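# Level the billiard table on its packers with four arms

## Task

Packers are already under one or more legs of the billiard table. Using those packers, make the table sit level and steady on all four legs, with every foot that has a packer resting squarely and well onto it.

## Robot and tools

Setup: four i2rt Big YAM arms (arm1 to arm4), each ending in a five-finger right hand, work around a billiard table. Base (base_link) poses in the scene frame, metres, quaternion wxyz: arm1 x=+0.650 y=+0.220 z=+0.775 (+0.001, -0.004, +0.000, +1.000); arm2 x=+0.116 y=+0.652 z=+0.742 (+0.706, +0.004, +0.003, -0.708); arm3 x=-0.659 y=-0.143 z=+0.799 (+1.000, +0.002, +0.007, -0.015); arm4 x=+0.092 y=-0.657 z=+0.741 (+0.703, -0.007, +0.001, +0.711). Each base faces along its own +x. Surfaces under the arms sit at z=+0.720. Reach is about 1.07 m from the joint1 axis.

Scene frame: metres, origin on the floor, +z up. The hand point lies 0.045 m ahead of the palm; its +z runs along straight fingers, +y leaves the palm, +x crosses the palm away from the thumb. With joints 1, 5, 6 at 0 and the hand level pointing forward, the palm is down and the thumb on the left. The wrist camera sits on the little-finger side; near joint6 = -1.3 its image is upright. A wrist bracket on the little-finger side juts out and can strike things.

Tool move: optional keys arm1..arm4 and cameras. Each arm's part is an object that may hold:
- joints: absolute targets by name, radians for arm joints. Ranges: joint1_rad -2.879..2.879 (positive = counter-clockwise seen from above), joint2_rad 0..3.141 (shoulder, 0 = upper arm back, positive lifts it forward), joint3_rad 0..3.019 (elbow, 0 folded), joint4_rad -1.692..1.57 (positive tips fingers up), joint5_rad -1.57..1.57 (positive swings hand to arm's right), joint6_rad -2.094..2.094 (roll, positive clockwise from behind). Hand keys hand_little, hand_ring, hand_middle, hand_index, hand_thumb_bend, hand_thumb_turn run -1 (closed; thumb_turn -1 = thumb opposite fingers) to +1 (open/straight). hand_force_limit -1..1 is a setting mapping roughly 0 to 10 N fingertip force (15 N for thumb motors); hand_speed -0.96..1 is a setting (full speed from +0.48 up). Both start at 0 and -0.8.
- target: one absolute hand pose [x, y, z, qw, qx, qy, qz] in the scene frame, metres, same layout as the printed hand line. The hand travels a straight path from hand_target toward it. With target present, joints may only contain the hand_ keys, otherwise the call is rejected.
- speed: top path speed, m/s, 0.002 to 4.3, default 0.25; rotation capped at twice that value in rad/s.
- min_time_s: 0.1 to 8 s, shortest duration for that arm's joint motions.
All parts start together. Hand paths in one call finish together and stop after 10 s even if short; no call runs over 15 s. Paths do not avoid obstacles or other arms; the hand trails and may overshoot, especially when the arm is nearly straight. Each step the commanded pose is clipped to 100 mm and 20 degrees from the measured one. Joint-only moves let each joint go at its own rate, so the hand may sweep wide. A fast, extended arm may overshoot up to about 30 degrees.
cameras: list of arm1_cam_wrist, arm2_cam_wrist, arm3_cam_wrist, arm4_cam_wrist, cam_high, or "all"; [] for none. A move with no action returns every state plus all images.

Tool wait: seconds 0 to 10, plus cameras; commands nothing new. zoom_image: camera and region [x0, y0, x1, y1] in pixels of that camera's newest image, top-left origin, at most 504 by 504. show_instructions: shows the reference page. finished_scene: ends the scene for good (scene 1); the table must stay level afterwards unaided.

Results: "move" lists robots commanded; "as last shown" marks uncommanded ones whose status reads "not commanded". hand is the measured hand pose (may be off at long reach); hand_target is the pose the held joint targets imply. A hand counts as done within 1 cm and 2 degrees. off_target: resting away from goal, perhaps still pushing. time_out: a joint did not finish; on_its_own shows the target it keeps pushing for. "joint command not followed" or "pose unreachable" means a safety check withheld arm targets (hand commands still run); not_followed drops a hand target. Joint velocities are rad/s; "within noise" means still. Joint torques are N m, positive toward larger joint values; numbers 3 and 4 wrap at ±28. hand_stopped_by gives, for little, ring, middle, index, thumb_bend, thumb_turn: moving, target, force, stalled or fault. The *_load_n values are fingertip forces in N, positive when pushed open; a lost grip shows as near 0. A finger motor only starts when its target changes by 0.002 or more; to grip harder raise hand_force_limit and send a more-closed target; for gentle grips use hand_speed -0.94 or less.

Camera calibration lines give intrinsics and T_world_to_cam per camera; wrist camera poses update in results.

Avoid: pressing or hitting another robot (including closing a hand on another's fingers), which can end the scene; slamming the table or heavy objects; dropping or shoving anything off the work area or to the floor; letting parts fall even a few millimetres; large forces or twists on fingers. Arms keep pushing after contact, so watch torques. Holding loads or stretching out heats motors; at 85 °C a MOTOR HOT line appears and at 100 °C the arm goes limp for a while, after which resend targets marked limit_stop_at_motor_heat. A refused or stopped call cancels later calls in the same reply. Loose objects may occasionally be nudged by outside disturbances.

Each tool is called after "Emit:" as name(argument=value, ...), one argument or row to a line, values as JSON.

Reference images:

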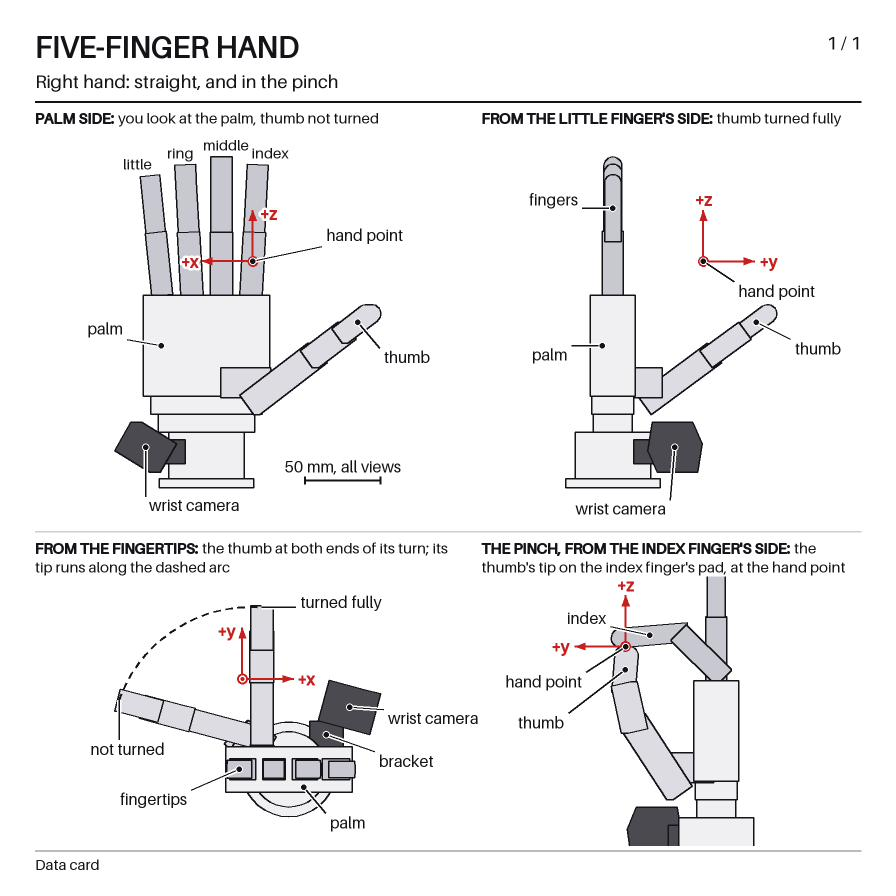

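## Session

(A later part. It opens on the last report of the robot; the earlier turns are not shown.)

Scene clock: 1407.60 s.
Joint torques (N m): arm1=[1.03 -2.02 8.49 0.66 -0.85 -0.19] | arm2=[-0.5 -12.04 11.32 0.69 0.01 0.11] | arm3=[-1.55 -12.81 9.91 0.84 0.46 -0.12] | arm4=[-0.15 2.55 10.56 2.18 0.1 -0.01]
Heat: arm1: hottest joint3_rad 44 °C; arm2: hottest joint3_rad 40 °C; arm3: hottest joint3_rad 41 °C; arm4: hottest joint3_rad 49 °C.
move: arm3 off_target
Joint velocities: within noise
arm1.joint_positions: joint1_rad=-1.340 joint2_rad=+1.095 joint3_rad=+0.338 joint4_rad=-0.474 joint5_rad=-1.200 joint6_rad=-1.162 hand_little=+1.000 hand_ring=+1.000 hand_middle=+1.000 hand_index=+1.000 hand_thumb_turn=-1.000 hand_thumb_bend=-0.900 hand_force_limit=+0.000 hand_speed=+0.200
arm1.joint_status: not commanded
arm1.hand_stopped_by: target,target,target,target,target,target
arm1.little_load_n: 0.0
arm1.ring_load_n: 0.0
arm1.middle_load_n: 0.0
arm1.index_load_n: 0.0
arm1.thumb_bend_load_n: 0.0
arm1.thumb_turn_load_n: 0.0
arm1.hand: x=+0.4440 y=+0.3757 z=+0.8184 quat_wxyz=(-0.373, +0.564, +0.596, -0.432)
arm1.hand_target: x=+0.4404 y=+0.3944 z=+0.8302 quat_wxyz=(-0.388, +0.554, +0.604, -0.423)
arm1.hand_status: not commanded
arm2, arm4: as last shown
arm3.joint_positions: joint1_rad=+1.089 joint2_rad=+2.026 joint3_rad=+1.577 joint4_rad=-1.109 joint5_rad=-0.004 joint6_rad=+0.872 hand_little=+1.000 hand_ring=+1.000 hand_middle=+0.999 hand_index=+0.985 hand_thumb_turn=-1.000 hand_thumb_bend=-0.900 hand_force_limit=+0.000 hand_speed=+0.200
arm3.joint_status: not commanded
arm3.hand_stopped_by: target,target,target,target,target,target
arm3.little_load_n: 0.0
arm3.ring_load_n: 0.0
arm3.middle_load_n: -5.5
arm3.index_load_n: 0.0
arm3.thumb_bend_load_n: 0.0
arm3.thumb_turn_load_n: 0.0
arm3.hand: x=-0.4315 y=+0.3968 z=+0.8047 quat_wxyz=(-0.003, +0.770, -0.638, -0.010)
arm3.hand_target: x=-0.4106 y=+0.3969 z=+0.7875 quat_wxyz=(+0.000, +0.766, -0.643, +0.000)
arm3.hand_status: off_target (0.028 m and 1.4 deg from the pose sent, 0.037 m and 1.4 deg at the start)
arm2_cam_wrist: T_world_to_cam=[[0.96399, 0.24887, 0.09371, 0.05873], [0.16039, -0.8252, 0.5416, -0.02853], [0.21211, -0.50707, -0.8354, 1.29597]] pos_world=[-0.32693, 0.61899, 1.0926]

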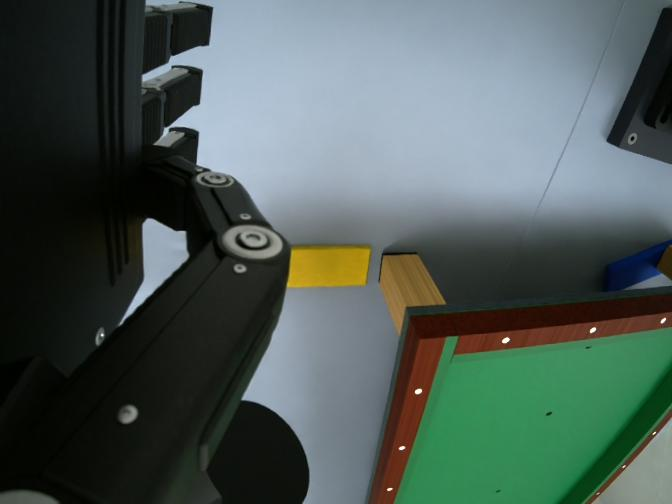

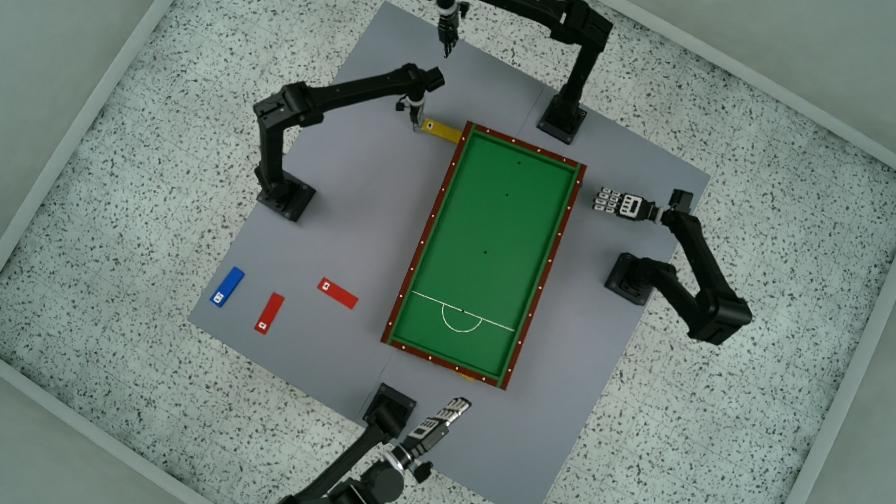

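Emit:
move(
  arm3={"target": [-0.4, 0.398, 0.796, 0, -0.766, 0.6428, 0], "speed": 0.15},
  cameras=["arm2_cam_wrist", "cam_high"],
)

Emit:
zoom_image(
  camera="cam_high",
  region=[380, 60, 480, 160],
)

Emit:
zoom_image(
  camera="arm2_cam_wrist",
  region=[270, 200, 450, 335],
)

Scene clock: 1410.93 s.
Joint torques (N m): arm1=[1.03 -2.02 8.47 0.65 -0.85 -0.2] | arm2=[-0.67 -11.28 10.99 0.81 0.03 0.11] | arm3=[-0.67 -13.74 10.13 0.36 0.26 -0.13] | arm4=[-0.15 2.37 10.61 2.04 0.11 0.04]
Heat: arm1: hottest joint3_rad 44 °C; arm2: hottest joint3_rad 40 °C; arm3: hottest joint3_rad 41 °C; arm4: hottest joint3_rad 49 °C.
move: arm3 off_target
Joint velocities: within noise
arm1, arm2, arm4: as last shown
arm3.joint_positions: joint1_rad=+1.065 joint2_rad=+2.042 joint3_rad=+1.609 joint4_rad=-1.124 joint5_rad=+0.001 joint6_rad=+0.859 hand_little=+1.000 hand_ring=+1.000 hand_middle=+1.000 hand_index=+0.985 hand_thumb_turn=-1.000 hand_thumb_bend=-0.900 hand_force_limit=+0.000 hand_speed=+0.200
arm3.joint_status: not commanded
arm3.hand_stopped_by: target,target,target,target,target,target
arm3.little_load_n: 0.0
arm3.ring_load_n: -0.5
arm3.middle_load_n: -2.0
arm3.index_load_n: 0.0
arm3.thumb_bend_load_n: 0.0
arm3.thumb_turn_load_n: 0.0
arm3.hand: x=-0.4145 y=+0.3963 z=+0.8055 quat_wxyz=(-0.004, +0.767, -0.642, -0.007)
arm3.hand_target: x=-0.4003 y=+0.3975 z=+0.7962 quat_wxyz=(+0.000, +0.766, -0.643, +0.000)
arm3.hand_status: off_target (0.017 m and 0.9 deg from the pose sent, 0.033 m and 1.4 deg at the start)
arm2_cam_wrist: T_world_to_cam=[[0.96399, 0.24887, 0.09371, 0.05873], [0.16039, -0.8252, 0.5416, -0.02853], [0.21211, -0.50707, -0.8354, 1.29597]] pos_world=[-0.32693, 0.61899, 1.0926]

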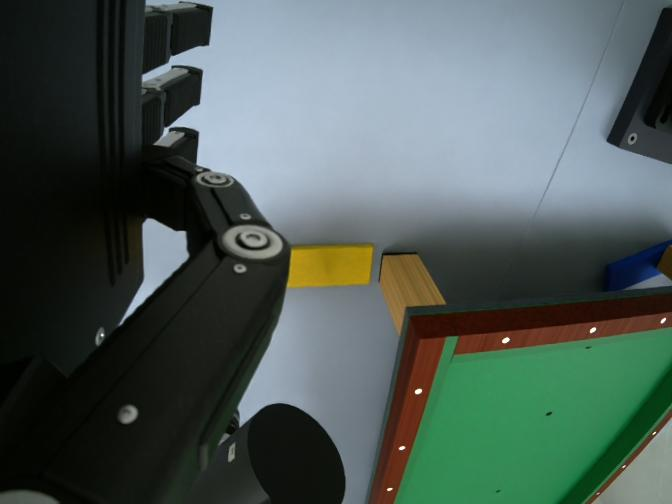

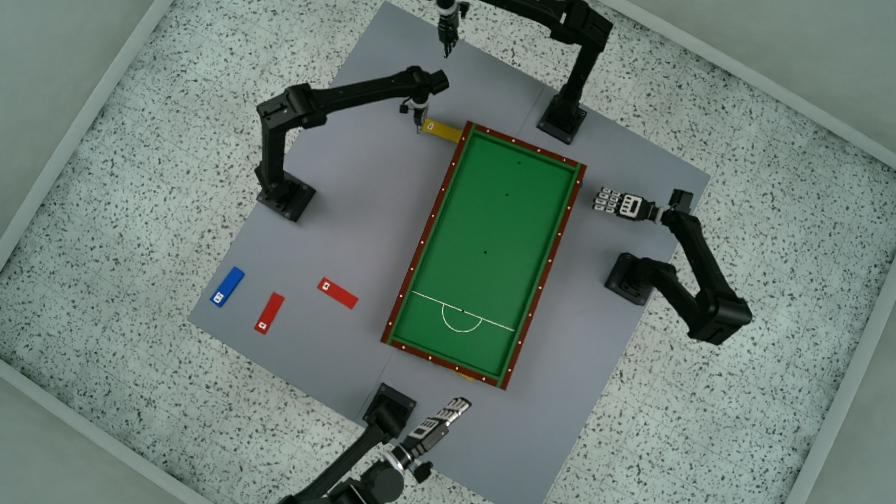

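Scaled by 5.040.

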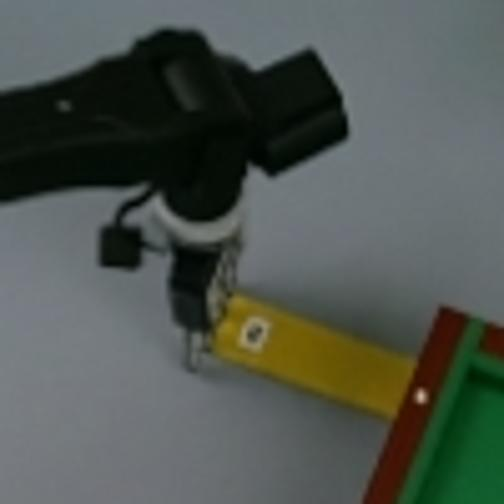

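Scaled by 2.800 from the camera's image (finer frame: 960x720).

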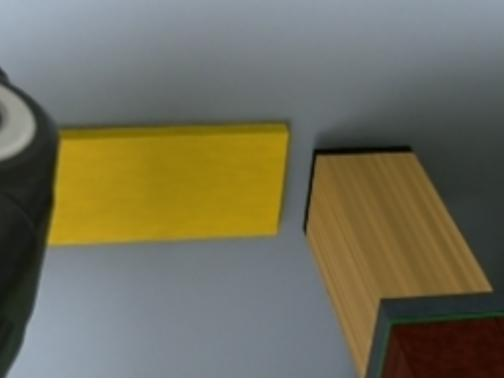

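Emit:
move(
  arm3={"target": [-0.415, 0.408, 0.798, 0, -0.766, 0.6428, 0], "speed": 0.15},
)

Emit:
move(
  arm3={"target": [-0.38, 0.412, 0.798, 0, -0.766, 0.6428, 0], "speed": 0.15},
  cameras=["arm2_cam_wrist", "cam_high"],
)

Emit:
zoom_image(
  camera="cam_high",
  region=[380, 60, 480, 160],
)

Emit:
zoom_image(
  camera="arm2_cam_wrist",
  region=[270, 200, 450, 335],
)

Scene clock: 1418.43 s.
Joint torques (N m): arm1=[0.97 -2.02 8.47 0.66 -0.85 -0.2] | arm2=[-0.79 -11.52 10.92 1.01 0 0.1] | arm3=[1.79 -13.86 10.22 0.36 -0.09 0.11] | arm4=[-0.67 2.37 10.56 2.22 0.07 -0.04]
Heat: arm1: hottest joint3_rad 44 °C; arm2: hottest joint3_rad 40 °C; arm3: hottest joint3_rad 42 °C; arm4: hottest joint3_rad 49 °C.
move: arm3 off_target
Joint velocities: within noise
arm1, arm2, arm4: as last shown
arm1.thumb_bend_load_n: 0.5
arm3.joint_positions: joint1_rad=+1.072 joint2_rad=+2.045 joint3_rad=+1.614 joint4_rad=-1.129 joint5_rad=+0.010 joint6_rad=+0.862 hand_little=+1.000 hand_ring=+1.000 hand_middle=+1.000 hand_index=+0.985 hand_thumb_turn=-1.000 hand_thumb_bend=-0.900 hand_force_limit=+0.000 hand_speed=+0.200
arm3.joint_status: not commanded
arm3.hand_stopped_by: target,target,target,target,target,target
arm3.little_load_n: 0.0
arm3.ring_load_n: 0.0
arm3.middle_load_n: -1.0
arm3.index_load_n: 0.0
arm3.thumb_bend_load_n: 0.0
arm3.thumb_turn_load_n: 0.0
arm3.hand: x=-0.4164 y=+0.3975 z=+0.8051 quat_wxyz=(-0.003, +0.768, -0.640, -0.002)
arm3.hand_target: x=-0.4153 y=+0.4077 z=+0.7980 quat_wxyz=(+0.000, +0.766, -0.643, +0.000)
arm3.hand_status: off_target (0.013 m and 0.5 deg from the pose sent, 0.014 m and 0.9 deg at the start)
pictures: none

Scene clock: 1419.40 s.
Joint torques (N m): arm1=[0.97 -2.08 8.47 0.65 -0.85 -0.2] | arm2=[-0.26 -11.63 10.97 0.83 0.04 0.07] | arm3=[-0.56 -14.68 10.41 0.49 0.06 -0.11] | arm4=[-0.56 2.08 10.73 2.07 0.1 -0.02]
Heat: arm1: hottest joint3_rad 44 °C; arm2: hottest joint3_rad 40 °C; arm3: hottest joint3_rad 42 °C; arm4: hottest joint3_rad 49 °C.
move: arm3 off_target
Joint velocities: within noise
arm1, arm2, arm4: as last shown
arm1.thumb_bend_load_n: 0.0
arm3.joint_positions: joint1_rad=+1.048 joint2_rad=+2.097 joint3_rad=+1.704 joint4_rad=-1.171 joint5_rad=+0.006 joint6_rad=+0.844 hand_little=+1.000 hand_ring=+1.000 hand_middle=+1.000 hand_index=+0.985 hand_thumb_turn=-1.000 hand_thumb_bend=-0.900 hand_force_limit=+0.000 hand_speed=+0.200
arm3.joint_status: not commanded
arm3.hand_stopped_by: target,target,target,target,target,target
arm3.little_load_n: 0.0
arm3.ring_load_n: 0.0
arm3.middle_load_n: -1.5
arm3.index_load_n: 0.0
arm3.thumb_bend_load_n: 0.0
arm3.thumb_turn_load_n: 0.0
arm3.hand: x=-0.3935 y=+0.4084 z=+0.8062 quat_wxyz=(-0.001, +0.766, -0.643, -0.004)
arm3.hand_target: x=-0.3804 y=+0.4116 z=+0.7981 quat_wxyz=(+0.000, +0.766, -0.643, +0.000)
arm3.hand_status: off_target (0.016 m and 0.4 deg from the pose sent, 0.040 m and 0.5 deg at the start)
arm2_cam_wrist: T_world_to_cam=[[0.96399, 0.24887, 0.09371, 0.05873], [0.16039, -0.8252, 0.5416, -0.02853], [0.21211, -0.50707, -0.8354, 1.29597]] pos_world=[-0.32693, 0.61899, 1.0926]

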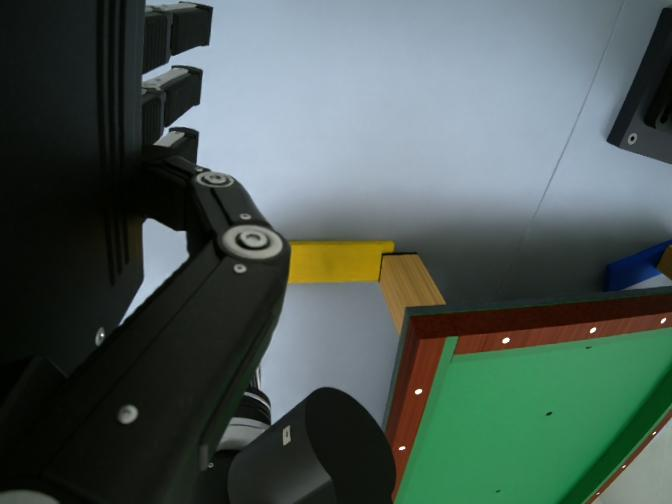

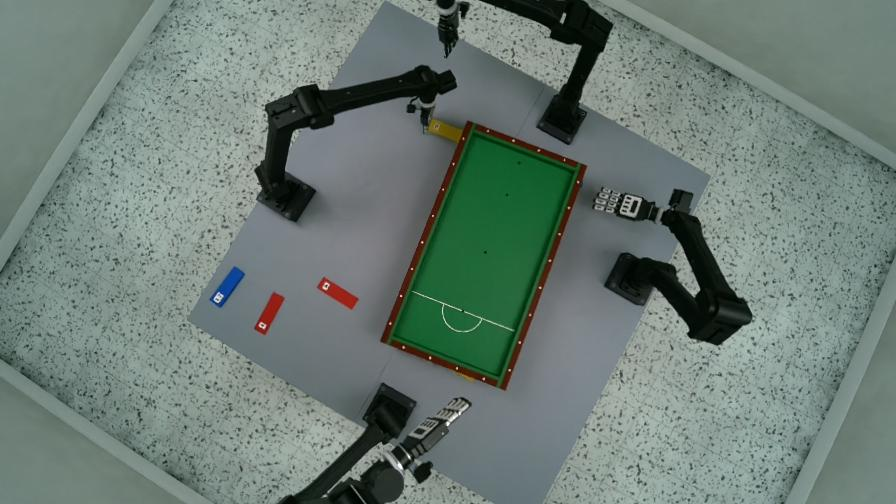

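Scaled by 5.040.

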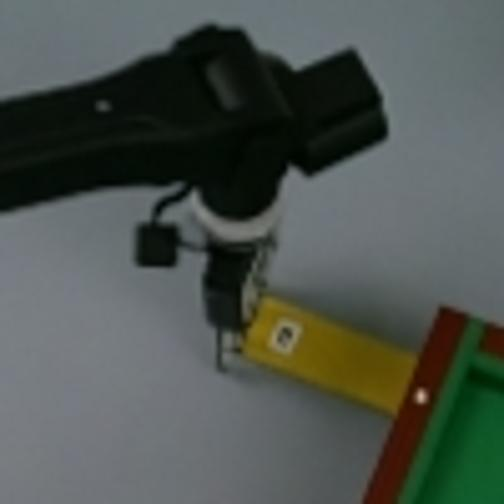

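Scaled by 2.800 from the camera's image (finer frame: 960x720).

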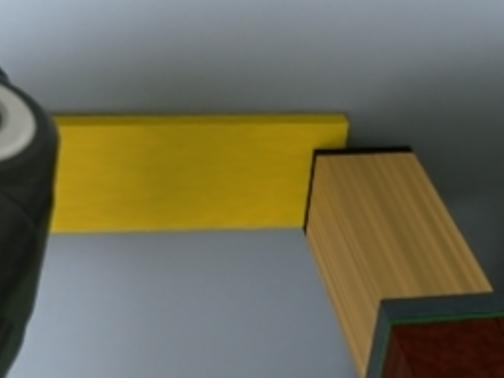

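Emit:
move(
  arm3={"target": [-0.358, 0.412, 0.798, 0, -0.766, 0.6428, 0], "speed": 0.1},
  cameras=["arm2_cam_wrist", "cam_high"],
)

Emit:
zoom_image(
  camera="cam_high",
  region=[380, 60, 480, 160],
)

Emit:
zoom_image(
  camera="arm2_cam_wrist",
  region=[270, 200, 450, 335],
)

Scene clock: 1426.17 s.
Joint torques (N m): arm1=[0.97 -2.08 8.47 0.65 -0.85 -0.2] | arm2=[-0.79 -11.16 11.02 0.75 0.09 0.09] | arm3=[-0.03 -14.74 10.62 0.35 0.07 -0.09] | arm4=[-0.38 2.37 10.61 2.06 0.09 -0.06]
Heat: arm1: hottest joint3_rad 44 °C; arm2: hottest joint3_rad 40 °C; arm3: hottest joint3_rad 43 °C; arm4: hottest joint3_rad 49 °C.
move: arm3 off_target
Joint velocities: within noise
arm1, arm2, arm4: as last shown
arm2.little_load_n: -0.5
arm2.ring_load_n: -0.5
arm3.joint_positions: joint1_rad=+1.020 joint2_rad=+2.127 joint3_rad=+1.758 joint4_rad=-1.193 joint5_rad=+0.006 joint6_rad=+0.816 hand_little=+1.000 hand_ring=+1.000 hand_middle=+1.000 hand_index=+0.985 hand_thumb_turn=-1.000 hand_thumb_bend=-0.900 hand_force_limit=+0.000 hand_speed=+0.200
arm3.joint_status: not commanded
arm3.hand_stopped_by: target,target,target,target,target,target
arm3.little_load_n: 0.0
arm3.ring_load_n: -1.0
arm3.middle_load_n: -1.0
arm3.index_load_n: -0.5
arm3.thumb_bend_load_n: 0.0
arm3.thumb_turn_load_n: 0.0
arm3.hand: x=-0.3717 y=+0.4096 z=+0.8067 quat_wxyz=(-0.002, +0.766, -0.643, -0.004)
arm3.hand_target: x=-0.3584 y=+0.4116 z=+0.7981 quat_wxyz=(-0.001, +0.766, -0.643, +0.000)
arm3.hand_status: off_target (0.016 m and 0.5 deg from the pose sent, 0.037 m and 0.4 deg at the start)
arm2_cam_wrist: T_world_to_cam=[[0.96399, 0.24887, 0.09371, 0.05873], [0.16039, -0.8252, 0.5416, -0.02853], [0.21211, -0.50707, -0.8354, 1.29597]] pos_world=[-0.32693, 0.61899, 1.0926]

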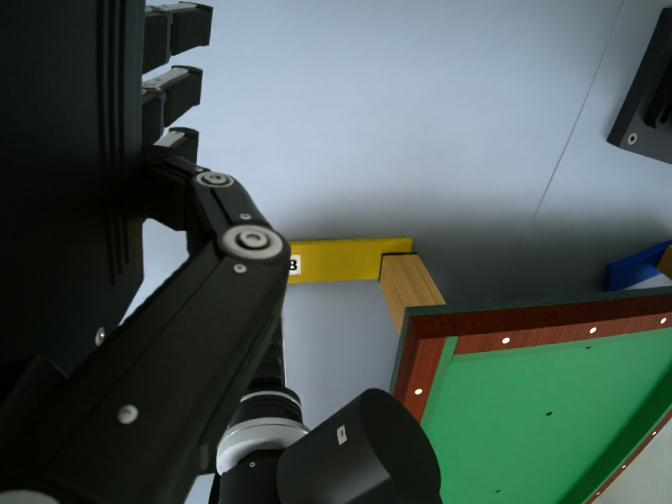

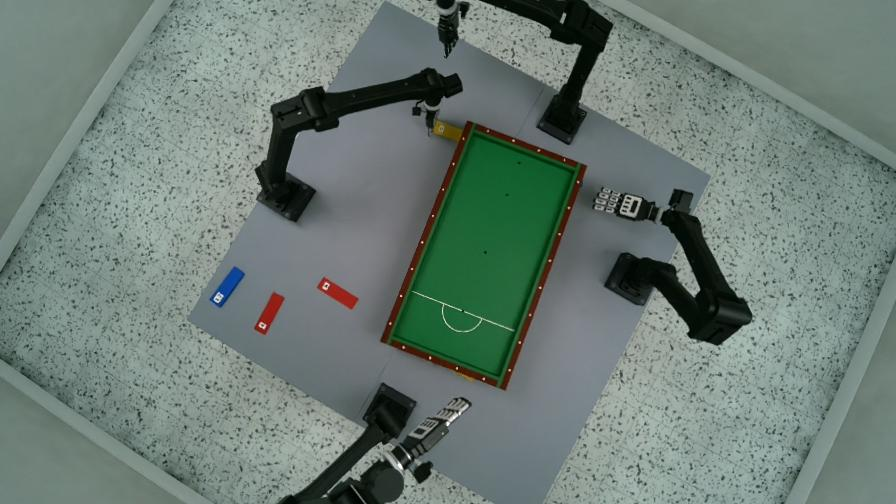

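Scaled by 5.040.

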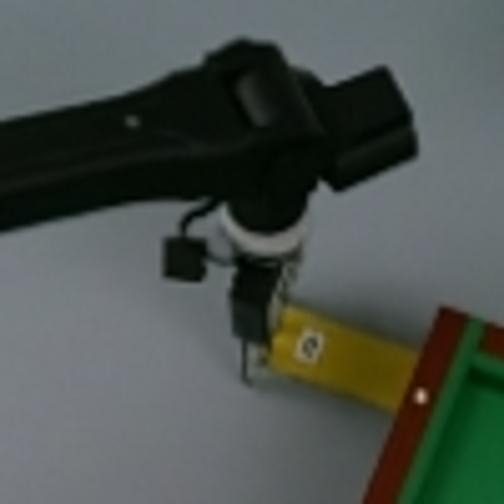

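Scaled by 2.800 from the camera's image (finer frame: 960x720).

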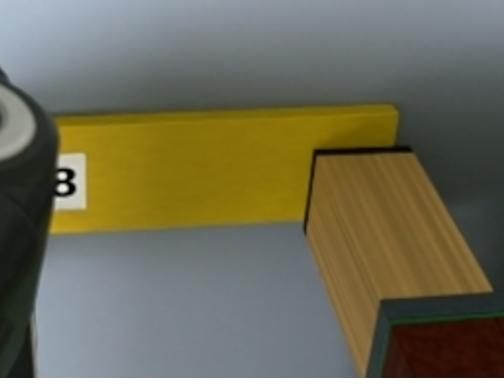

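Emit:
move(
  arm3={"target": [-0.4, 0.42, 0.8, 0, -0.766, 0.6428, 0], "speed": 0.15},
)

Emit:
move(
  arm3={"target": [-0.39, 0.435, 0.8, 0, -0.766, 0.6428, 0], "speed": 0.15},
  cameras=["arm2_cam_wrist", "cam_high"],
)

Emit:
zoom_image(
  camera="cam_high",
  region=[380, 60, 480, 160],
)

Scene clock: 1430.53 s.
Joint torques (N m): arm1=[0.97 -2.08 8.47 0.66 -0.85 -0.2] | arm2=[-1.32 -11.93 11.03 0.85 0.05 0.07] | arm3=[1.96 -16.91 6.22 1.21 -0.43 0.07] | arm4=[-0.26 1.9 10.41 2.24 0.09 -0.07]
Heat: arm1: hottest joint3_rad 44 °C; arm2: hottest joint3_rad 40 °C; arm3: hottest joint3_rad 42 °C; arm4: hottest joint3_rad 49 °C.
move: arm3 done
Joint velocities: within noise
arm1, arm2, arm4: as last shown
arm2.little_load_n: 0.0
arm2.ring_load_n: 0.0
arm3.joint_positions: joint1_rad=+1.057 joint2_rad=+2.120 joint3_rad=+1.744 joint4_rad=-1.190 joint5_rad=+0.018 joint6_rad=+0.850 hand_little=+1.000 hand_ring=+1.000 hand_middle=+1.000 hand_index=+0.985 hand_thumb_turn=-1.000 hand_thumb_bend=-0.900 hand_force_limit=+0.000 hand_speed=+0.200
arm3.joint_status: not commanded
arm3.hand_stopped_by: target,target,target,target,target,target
arm3.little_load_n: 0.0
arm3.ring_load_n: 0.0
arm3.middle_load_n: 0.0
arm3.index_load_n: 0.0
arm3.thumb_bend_load_n: 0.0
arm3.thumb_turn_load_n: 0.0
arm3.hand: x=-0.3919 y=+0.4176 z=+0.8060 quat_wxyz=(-0.002, +0.767, -0.642, +0.002)
arm3.hand_target: x=-0.4000 y=+0.4198 z=+0.8001 quat_wxyz=(+0.000, +0.766, -0.643, +0.000)
arm3.hand_status: done (0.010 m and 0.4 deg from the pose sent, 0.031 m and 0.5 deg at the start)
pictures: none

Scene clock: 1431.50 s.
Joint torques (N m): arm1=[0.97 -2.02 8.49 0.65 -0.85 -0.2] | arm2=[-0.85 -11.16 10.91 0.84 0.02 0.13] | arm3=[2.08 -14.92 10.69 0.32 -0.4 0.1] | arm4=[-0.38 2.37 10.66 2.15 0.15 -0.06]
Heat: arm1: hottest joint3_rad 44 °C; arm2: hottest joint3_rad 40 °C; arm3: hottest joint3_rad 42 °C; arm4: hottest joint3_rad 49 °C.
move: arm3 off_target
Joint velocities: within noise
arm1: as last shown
arm2.joint_positions: joint1_rad=-1.453 joint2_rad=+1.633 joint3_rad=+1.666 joint4_rad=-1.642 joint5_rad=-0.010 joint6_rad=+0.106 hand_little=+1.000 hand_ring=+1.000 hand_middle=+1.000 hand_index=+1.000 hand_thumb_turn=-1.000 hand_thumb_bend=-0.900 hand_force_limit=+0.000 hand_speed=+0.200
arm2.joint_status: not commanded
arm2.hand_stopped_by: target,target,fault,target,target,target
arm2.little_load_n: 0.0
arm2.ring_load_n: 0.0
arm2.middle_load_n: 0.0
arm2.index_load_n: 0.0
arm2.thumb_bend_load_n: 0.0
arm2.thumb_turn_load_n: 0.0
arm2.hand: x=-0.3047 y=+0.5617 z=+0.9924 quat_wxyz=(-0.012, -0.704, -0.710, -0.015)
arm2.hand_target: x=-0.3193 y=+0.5601 z=+1.0001 quat_wxyz=(+0.000, -0.707, -0.707, +0.000)
arm2.hand_status: not commanded
arm3.joint_positions: joint1_rad=+1.057 joint2_rad=+2.133 joint3_rad=+1.770 joint4_rad=-1.202 joint5_rad=+0.018 joint6_rad=+0.850 hand_little=+1.000 hand_ring=+1.000 hand_middle=+1.000 hand_index=+0.985 hand_thumb_turn=-1.000 hand_thumb_bend=-0.900 hand_force_limit=+0.000 hand_speed=+0.200
arm3.joint_status: not commanded
arm3.hand_stopped_by: target,target,target,target,target,target
arm3.little_load_n: 0.0
arm3.ring_load_n: 0.0
arm3.middle_load_n: 0.0
arm3.index_load_n: 0.0
arm3.thumb_bend_load_n: 0.0
arm3.thumb_turn_load_n: 0.0
arm3.hand: x=-0.3893 y=+0.4221 z=+0.8066 quat_wxyz=(-0.001, +0.767, -0.642, +0.002)
arm3.hand_target: x=-0.3903 y=+0.4345 z=+0.8001 quat_wxyz=(+0.000, +0.766, -0.643, +0.000)
arm3.hand_status: off_target (0.015 m and 0.3 deg from the pose sent, 0.019 m and 0.4 deg at the start)
arm4.joint_positions: joint1_rad=-0.387 joint2_rad=+0.621 joint3_rad=+1.372 joint4_rad=-1.283 joint5_rad=+0.075 joint6_rad=-1.403 hand_little=+1.000 hand_ring=+1.000 hand_middle=+1.000 hand_index=+1.000 hand_thumb_turn=+1.000 hand_thumb_bend=+1.000 hand_force_limit=+0.000 hand_speed=-0.800
arm4.joint_status: not commanded
arm4.hand_stopped_by: target,target,target,target,target,target
arm4.little_load_n: 0.0
arm4.ring_load_n: 0.0
arm4.middle_load_n: 0.0
arm4.index_load_n: 0.0
arm4.thumb_bend_load_n: 0.0
arm4.thumb_turn_load_n: 0.0
arm4.hand: x=+0.2392 y=-0.4541 z=+1.2384 quat_wxyz=(-0.281, +0.764, +0.414, +0.407)
arm4.hand_target: x=+0.2386 y=-0.4553 z=+1.2474 quat_wxyz=(-0.287, +0.760, +0.412, +0.413)
arm4.hand_status: not commanded
arm2_cam_wrist: T_world_to_cam=[[0.96399, 0.24887, 0.09371, 0.05873], [0.16039, -0.8252, 0.5416, -0.02853], [0.21211, -0.50707, -0.8354, 1.29597]] pos_world=[-0.32693, 0.61899, 1.0926]

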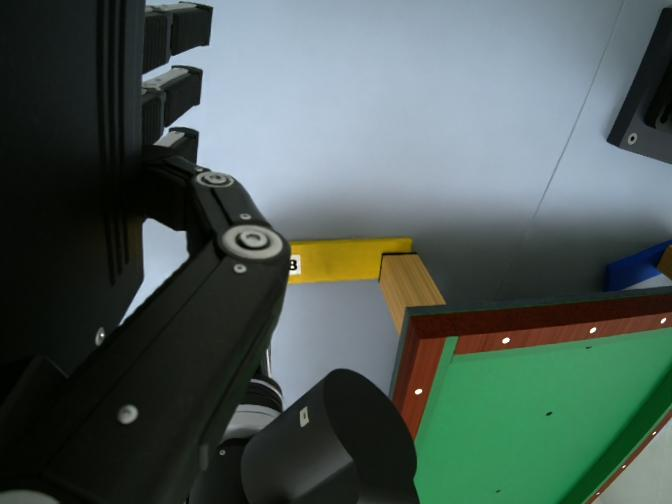

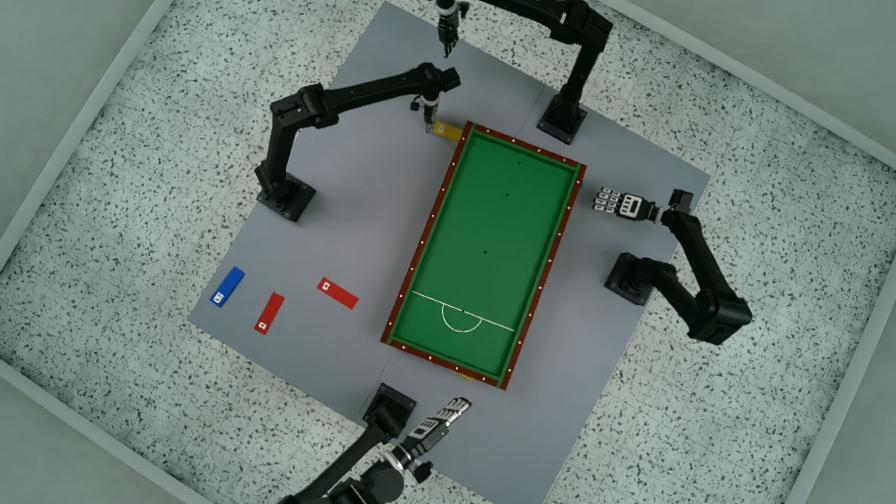

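Scaled by 5.040.

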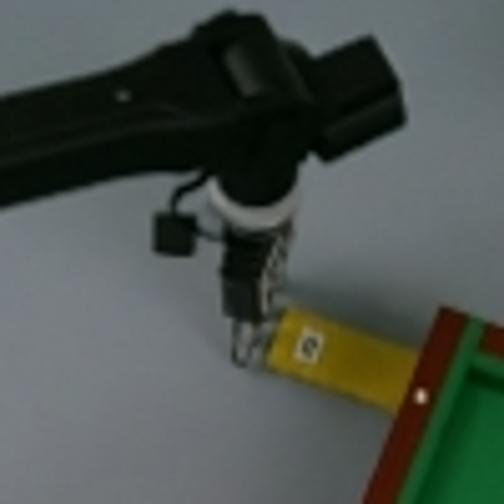

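Emit:
move(
  arm3={"target": [-0.372, 0.444, 0.798, 0, -0.766, 0.6428, 0], "speed": 0.15},
)

Emit:
move(
  arm3={"target": [-0.345, 0.436, 0.798, 0, -0.766, 0.6428, 0], "speed": 0.1},
  cameras=["arm2_cam_wrist", "cam_high"],
)

Emit:
zoom_image(
  camera="cam_high",
  region=[380, 60, 480, 160],
)

Emit:
zoom_image(
  camera="arm2_cam_wrist",
  region=[270, 200, 450, 335],
)

Scene clock: 1437.73 s.
Joint torques (N m): arm1=[0.97 -2.08 8.47 0.66 -0.85 -0.2] | arm2=[-0.67 -10.99 10.85 0.8 -0.01 0.08] | arm3=[0.38 -15.27 11.04 0.64 -0.3 -0.07] | arm4=[-0.03 2.14 10.63 2.14 0.11 -0.02]
Heat: arm1: hottest joint3_rad 44 °C; arm2: hottest joint3_rad 40 °C; arm3: hottest joint3_rad 42 °C; arm4: hottest joint3_rad 49 °C.
move: arm3 off_target
Joint velocities: within noise
arm1, arm2, arm4: as last shown
arm1.thumb_turn_load_n: -0.5
arm2.thumb_turn_load_n: -0.5
arm3.joint_positions: joint1_rad=+1.057 joint2_rad=+2.177 joint3_rad=+1.846 joint4_rad=-1.240 joint5_rad=+0.015 joint6_rad=+0.850 hand_little=+1.000 hand_ring=+1.000 hand_middle=+1.000 hand_index=+0.985 hand_thumb_turn=-1.000 hand_thumb_bend=-0.900 hand_force_limit=+0.000 hand_speed=+0.200
arm3.joint_status: not commanded
arm3.hand_stopped_by: target,target,target,target,target,target
arm3.little_load_n: 0.0
arm3.ring_load_n: 0.0
arm3.middle_load_n: -2.0
arm3.index_load_n: 0.0
arm3.thumb_bend_load_n: 0.0
arm3.thumb_turn_load_n: 0.0
arm3.hand: x=-0.3819 y=+0.4352 z=+0.8072 quat_wxyz=(+0.002, +0.767, -0.642, +0.001)
arm3.hand_target: x=-0.3723 y=+0.4434 z=+0.7981 quat_wxyz=(-0.001, +0.766, -0.643, +0.000)
arm3.hand_status: off_target (0.016 m and 0.3 deg from the pose sent, 0.029 m and 0.3 deg at the start)
arm4.thumb_turn_load_n: 0.5
pictures: none

Scene clock: 1438.87 s.
Joint torques (N m): arm1=[1.03 -2.08 8.47 0.66 -0.85 -0.2] | arm2=[-1.08 -11.28 10.82 0.75 0.06 0.06] | arm3=[-0.21 -15.62 10.85 0.2 -0.04 -0.14] | arm4=[-0.62 2.14 10.47 2.11 0.12 0]
Heat: arm1: hottest joint3_rad 44 °C; arm2: hottest joint3_rad 40 °C; arm3: hottest joint3_rad 42 °C; arm4: hottest joint3_rad 49 °C.
move: arm3 off_target
Joint velocities: within noise
arm1.joint_positions: joint1_rad=-1.340 joint2_rad=+1.095 joint3_rad=+0.338 joint4_rad=-0.474 joint5_rad=-1.200 joint6_rad=-1.162 hand_little=+1.000 hand_ring=+1.000 hand_middle=+1.000 hand_index=+1.000 hand_thumb_turn=-1.000 hand_thumb_bend=-0.900 hand_force_limit=+0.000 hand_speed=+0.200
arm1.joint_status: not commanded
arm1.hand_stopped_by: target,target,target,target,target,target
arm1.little_load_n: 0.0
arm1.ring_load_n: 0.0
arm1.middle_load_n: 0.0
arm1.index_load_n: 0.0
arm1.thumb_bend_load_n: 0.0
arm1.thumb_turn_load_n: 0.0
arm1.hand: x=+0.4440 y=+0.3757 z=+0.8184 quat_wxyz=(-0.373, +0.564, +0.596, -0.432)
arm1.hand_target: x=+0.4404 y=+0.3944 z=+0.8302 quat_wxyz=(-0.388, +0.554, +0.604, -0.423)
arm1.hand_status: not commanded
arm2, arm4: as last shown
arm2.thumb_turn_load_n: 0.0
arm3.joint_positions: joint1_rad=+1.023 joint2_rad=+2.201 joint3_rad=+1.891 joint4_rad=-1.248 joint5_rad=+0.009 joint6_rad=+0.820 hand_little=+1.000 hand_ring=+1.000 hand_middle=+1.000 hand_index=+0.985 hand_thumb_turn=-1.000 hand_thumb_bend=-0.900 hand_force_limit=+0.000 hand_speed=+0.200
arm3.joint_status: not commanded
arm3.hand_stopped_by: target,target,target,target,target,target
arm3.little_load_n: 0.0
arm3.ring_load_n: -0.5
arm3.middle_load_n: 0.0
arm3.index_load_n: 0.0
arm3.thumb_bend_load_n: 0.0
arm3.thumb_turn_load_n: 0.0
arm3.hand: x=-0.3569 y=+0.4343 z=+0.8076 quat_wxyz=(-0.004, +0.765, -0.644, -0.002)
arm3.hand_target: x=-0.3452 y=+0.4355 z=+0.7980 quat_wxyz=(-0.001, +0.766, -0.643, +0.000)
arm3.hand_status: off_target (0.015 m and 0.5 deg from the pose sent, 0.038 m and 0.3 deg at the start)
arm4.thumb_turn_load_n: 0.0
arm2_cam_wrist: T_world_to_cam=[[0.96399, 0.24887, 0.09371, 0.05873], [0.16039, -0.8252, 0.5416, -0.02853], [0.21211, -0.50707, -0.8354, 1.29597]] pos_world=[-0.32693, 0.61899, 1.0926]

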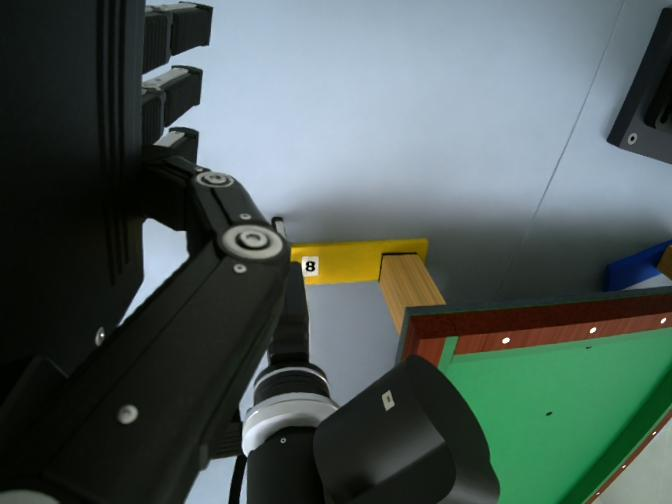

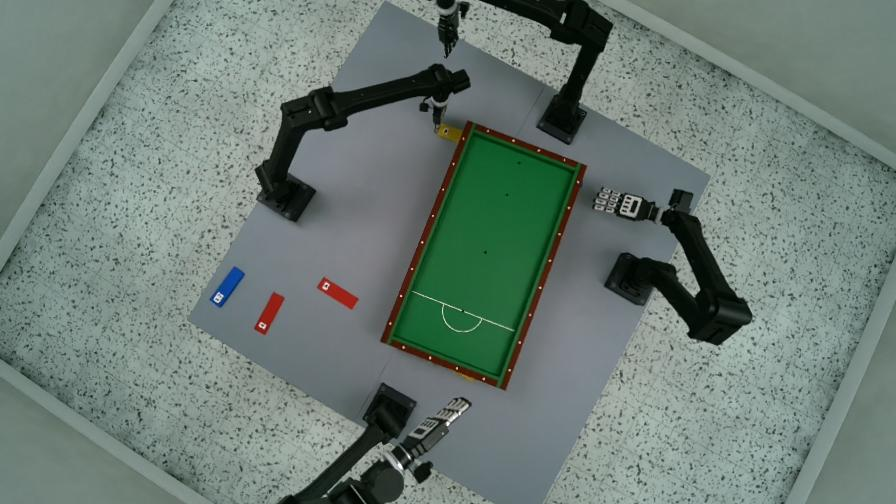

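Scaled by 5.040.

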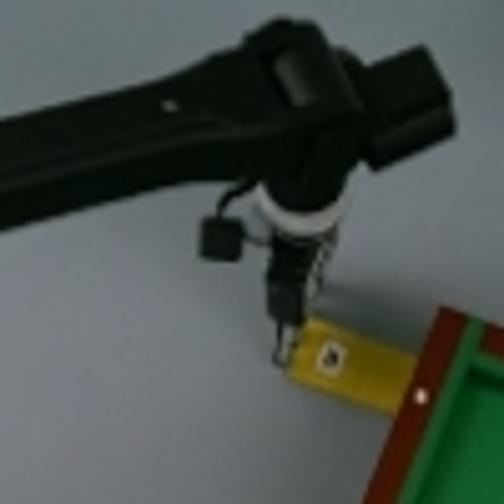

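Scaled by 2.800 from the camera's image (finer frame: 960x720).

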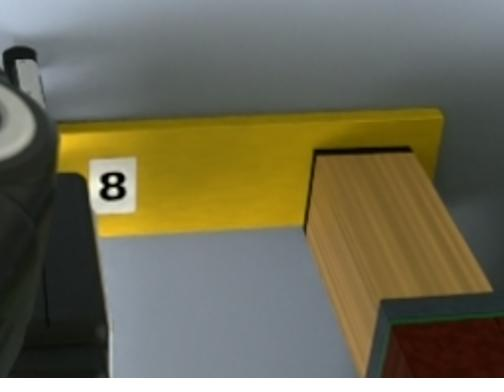

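Emit:
move(
  arm3={"target": [-0.325, 0.434, 0.798, 0, -0.7431, 0.6691, 0], "speed": 0.1},
  cameras=["arm2_cam_wrist", "cam_high"],
)

Emit:
zoom_image(
  camera="cam_high",
  region=[380, 60, 480, 160],
)

Emit:
zoom_image(
  camera="arm2_cam_wrist",
  region=[270, 200, 450, 335],
)

Scene clock: 1445.33 s.
Joint torques (N m): arm1=[1.03 -2.08 8.49 0.66 -0.85 -0.2] | arm2=[-1.49 -11.69 11 0.94 0 0.12] | arm3=[-0.32 -15.97 10.74 0.32 0.03 0.11] | arm4=[-0.62 2.02 10.61 2.19 0.06 -0.03]
Heat: arm1: hottest joint3_rad 45 °C; arm2: hottest joint3_rad 40 °C; arm3: hottest joint3_rad 43 °C; arm4: hottest joint3_rad 49 °C.
move: arm3 off_target
Joint velocities: within noise
arm1, arm2, arm4: as last shown
arm2.index_load_n: 0.5
arm3.joint_positions: joint1_rad=+0.996 joint2_rad=+2.215 joint3_rad=+1.917 joint4_rad=-1.261 joint5_rad=+0.007 joint6_rad=+0.833 hand_little=+1.000 hand_ring=+1.000 hand_middle=+1.000 hand_index=+0.985 hand_thumb_turn=-1.000 hand_thumb_bend=-0.900 hand_force_limit=+0.000 hand_speed=+0.200
arm3.joint_status: not commanded
arm3.hand_stopped_by: target,target,target,target,target,target
arm3.little_load_n: 0.0
arm3.ring_load_n: 0.0
arm3.middle_load_n: -1.0
arm3.index_load_n: 0.0
arm3.thumb_bend_load_n: 0.5
arm3.thumb_turn_load_n: 0.0
arm3.hand: x=-0.3387 y=+0.4313 z=+0.8080 quat_wxyz=(-0.003, +0.753, -0.659, -0.003)
arm3.hand_target: x=-0.3254 y=+0.4335 z=+0.7981 quat_wxyz=(-0.001, +0.743, -0.669, +0.000)
arm3.hand_status: off_target (0.017 m and 1.7 deg from the pose sent, 0.033 m and 3.9 deg at the start)
arm2_cam_wrist: T_world_to_cam=[[0.96399, 0.24887, 0.09371, 0.05873], [0.16039, -0.8252, 0.5416, -0.02853], [0.21211, -0.50707, -0.8354, 1.29597]] pos_world=[-0.32693, 0.61899, 1.0926]

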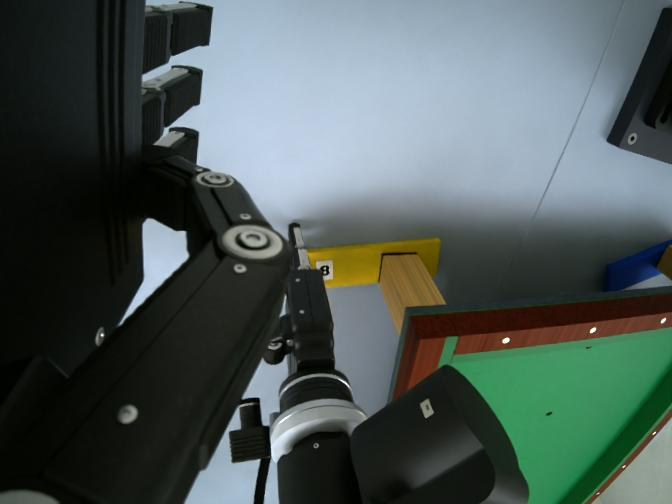

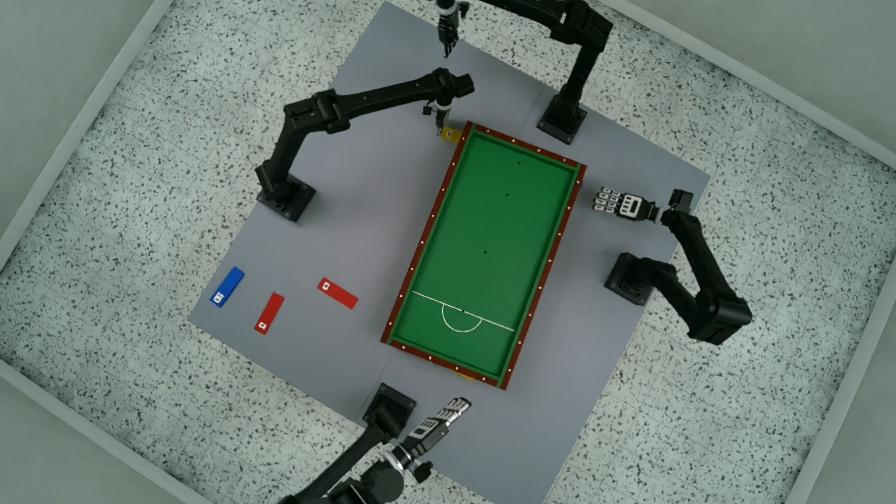

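Scaled by 5.040.

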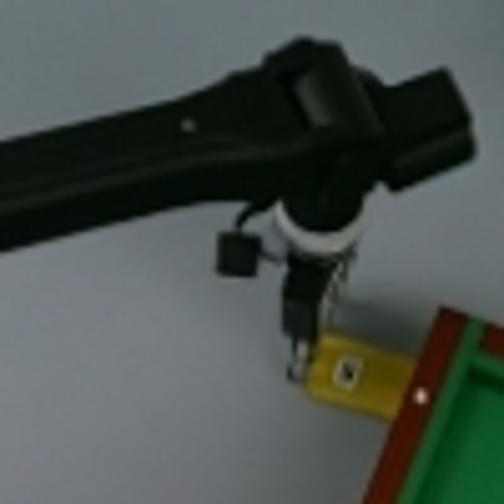

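Scaled by 2.800 from the camera's image (finer frame: 960x720).

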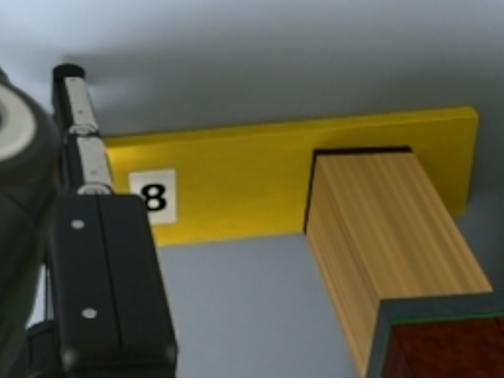

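Emit:
move(
  arm3={"target": [-0.38, 0.425, 0.81, 0, -0.7431, 0.6691, 0], "speed": 0.2},
)

Emit:
move(
  arm3={"target": [-0.42, 0.36, 0.98, 0, -0.7431, 0.6691, 0], "speed": 0.25},
)

Emit:
move(
  arm3={"target": [-0.45, 0.15, 1.0, 0, -0.7431, 0.6691, 0], "speed": 0.25},
  arm2={"target": [-0.265, 0.5, 0.9, 0, -0.7071, -0.7071, 0], "speed": 0.25},
  cameras=["arm2_cam_wrist", "cam_high"],
)

Scene clock: 1454.00 s.
Joint torques (N m): arm1=[0.97 -2.08 8.49 0.66 -0.85 -0.2] | arm2=[-0.67 -11.34 10.91 0.83 -0.01 0.1] | arm3=[0.85 -17.32 6.75 1.11 -0.16 0.09] | arm4=[-0.09 2.84 10.61 2.06 0.11 -0.04]
Heat: arm1: hottest joint3_rad 45 °C; arm2: hottest joint3_rad 41 °C; arm3: hottest joint3_rad 44 °C; arm4: hottest joint3_rad 49 °C.
move: arm3 done
Joint velocities: within noise
arm1, arm2, arm4: as last shown
arm2.index_load_n: 0.0
arm2.thumb_bend_load_n: -0.5
arm3.joint_positions: joint1_rad=+1.044 joint2_rad=+2.143 joint3_rad=+1.796 joint4_rad=-1.228 joint5_rad=+0.013 joint6_rad=+0.896 hand_little=+1.000 hand_ring=+1.000 hand_middle=+1.000 hand_index=+0.985 hand_thumb_turn=-1.000 hand_thumb_bend=-0.900 hand_force_limit=+0.000 hand_speed=+0.200
arm3.joint_status: not commanded
arm3.hand_stopped_by: target,target,target,target,target,target
arm3.little_load_n: 0.0
arm3.ring_load_n: 0.0
arm3.middle_load_n: 0.0
arm3.index_load_n: 0.0
arm3.thumb_bend_load_n: 0.0
arm3.thumb_turn_load_n: 0.0
arm3.hand: x=-0.3799 y=+0.4239 z=+0.8106 quat_wxyz=(+0.004, +0.748, -0.664, +0.001)
arm3.hand_target: x=-0.3799 y=+0.4250 z=+0.8101 quat_wxyz=(+0.000, +0.743, -0.669, +0.000)
arm3.hand_status: done (0.001 m and 0.9 deg from the pose sent, 0.042 m and 1.7 deg at the start)
pictures: none

Scene clock: 1455.33 s.
Joint torques (N m): arm1=[0.97 -2.02 8.49 0.65 -0.85 -0.2] | arm2=[-0.85 -11.16 10.89 0.95 -0.05 0.02] | arm3=[1.55 -13.86 8.62 0.18 -0.19 0.1] | arm4=[-0.26 2.43 10.58 2.11 0.11 -0.06]
Heat: arm1: hottest joint3_rad 45 °C; arm2: hottest joint3_rad 41 °C; arm3: hottest joint3_rad 43 °C; arm4: hottest joint3_rad 49 °C.
move: arm3 done
Joint velocities: within noise
arm1, arm2, arm4: as last shown
arm2.thumb_bend_load_n: 0.0
arm3.joint_positions: joint1_rad=+1.044 joint2_rad=+1.815 joint3_rad=+1.746 joint4_rad=-1.481 joint5_rad=+0.013 joint6_rad=+0.899 hand_little=+1.000 hand_ring=+1.000 hand_middle=+1.000 hand_index=+0.985 hand_thumb_turn=-1.000 hand_thumb_bend=-0.900 hand_force_limit=+0.000 hand_speed=+0.200
arm3.joint_status: not commanded
arm3.hand_stopped_by: target,target,target,target,target,target
arm3.little_load_n: 0.0
arm3.ring_load_n: 0.0
arm3.middle_load_n: 0.0
arm3.index_load_n: 0.0
arm3.thumb_bend_load_n: 0.0
arm3.thumb_turn_load_n: 0.0
arm3.hand: x=-0.4179 y=+0.3588 z=+0.9831 quat_wxyz=(-0.008, +0.746, -0.666, -0.001)
arm3.hand_target: x=-0.4199 y=+0.3600 z=+0.9799 quat_wxyz=(+0.000, +0.743, -0.669, +0.000)
arm3.hand_status: done (0.004 m and 1.1 deg from the pose sent, 0.186 m and 0.9 deg at the start)
pictures: none

Scene clock: 1457.00 s.
Joint torques (N m): arm1=[1.03 -2.02 8.47 0.65 -0.85 -0.2] | arm2=[-0.09 -12.28 7.91 0.95 -0.01 0.08] | arm3=[0.73 -7.88 7.34 0.61 -0.27 -0.13] | arm4=[0.09 1.32 10.73 2.09 0.14 -0.03]
Heat: arm1: hottest joint3_rad 45 °C; arm2: hottest joint3_rad 41 °C; arm3: hottest joint3_rad 43 °C; arm4: hottest joint3_rad 49 °C.
move: arm2 done; arm3 done
Joint velocities: within noise
arm1, arm4: as last shown
arm1.index_load_n: -0.5
arm2.joint_positions: joint1_rad=-1.309 joint2_rad=+1.568 joint3_rad=+1.333 joint4_rad=-1.362 joint5_rad=-0.010 joint6_rad=+0.253 hand_little=+1.000 hand_ring=+1.000 hand_middle=+1.000 hand_index=+1.000 hand_thumb_turn=-1.000 hand_thumb_bend=-0.900 hand_force_limit=+0.000 hand_speed=+0.200
arm2.joint_status: not commanded
arm2.hand_stopped_by: target,target,fault,target,target,target
arm2.little_load_n: 0.0
arm2.ring_load_n: 0.0
arm2.middle_load_n: 0.0
arm2.index_load_n: 0.0
arm2.thumb_bend_load_n: 0.0
arm2.thumb_turn_load_n: 0.0
arm2.hand: x=-0.2612 y=+0.5021 z=+0.8946 quat_wxyz=(-0.008, -0.705, -0.709, -0.012)
arm2.hand_target: x=-0.2649 y=+0.5000 z=+0.9000 quat_wxyz=(+0.000, -0.707, -0.707, +0.000)
arm2.hand_status: done (0.007 m and 1.7 deg from the pose sent, 0.118 m and 2.3 deg at the start)
arm3.joint_positions: joint1_rad=+0.825 joint2_rad=+1.329 joint3_rad=+1.232 joint4_rad=-1.452 joint5_rad=+0.013 joint6_rad=+0.703 hand_little=+1.000 hand_ring=+1.000 hand_middle=+1.000 hand_index=+0.985 hand_thumb_turn=-1.000 hand_thumb_bend=-0.900 hand_force_limit=+0.000 hand_speed=+0.200
arm3.joint_status: not commanded
arm3.hand_stopped_by: target,target,target,target,target,target
arm3.little_load_n: 0.0
arm3.ring_load_n: 0.0
arm3.middle_load_n: 0.0
arm3.index_load_n: 0.0
arm3.thumb_bend_load_n: 0.0
arm3.thumb_turn_load_n: 0.0
arm3.hand: x=-0.4484 y=+0.1527 z=+1.0050 quat_wxyz=(-0.007, +0.739, -0.674, +0.001)
arm3.hand_target: x=-0.4500 y=+0.1500 z=+1.0000 quat_wxyz=(+0.000, +0.743, -0.669, +0.000)
arm3.hand_status: done (0.006 m and 1.1 deg from the pose sent, 0.212 m and 1.1 deg at the start)
arm4.ring_load_n: 0.5
arm2_cam_wrist: T_world_to_cam=[[0.96558, 0.24625, 0.08376, 0.05134], [0.16428, -0.82703, 0.53762, -0.02633], [0.20166, -0.50535, -0.83902, 1.17442]] pos_world=[-0.28209, 0.55908, 0.99521]

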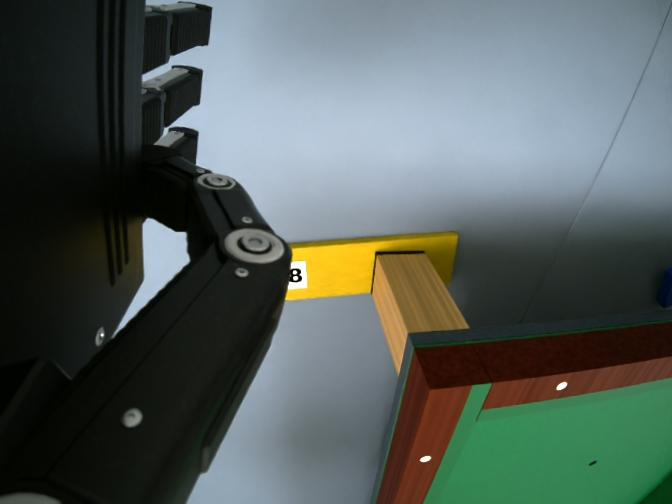

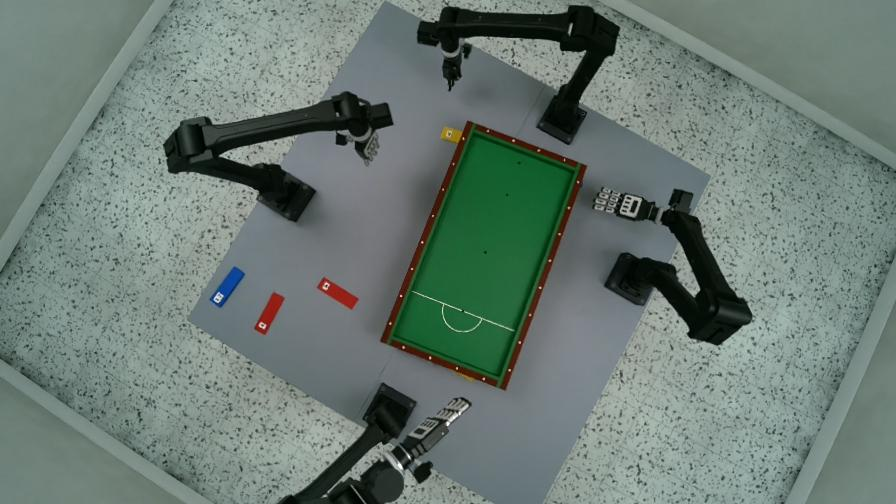

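Emit:
zoom_image(
  camera="arm2_cam_wrist",
  region=[300, 190, 480, 325],
)

Scaled by 2.800 from the camera's image (finer frame: 960x720).

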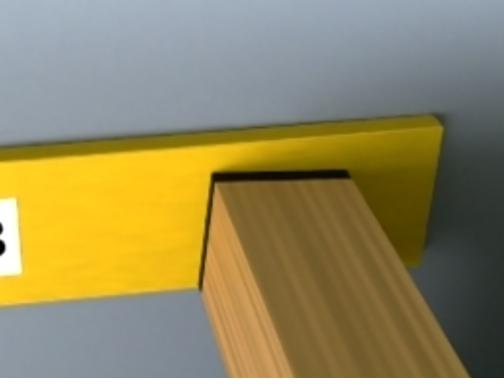

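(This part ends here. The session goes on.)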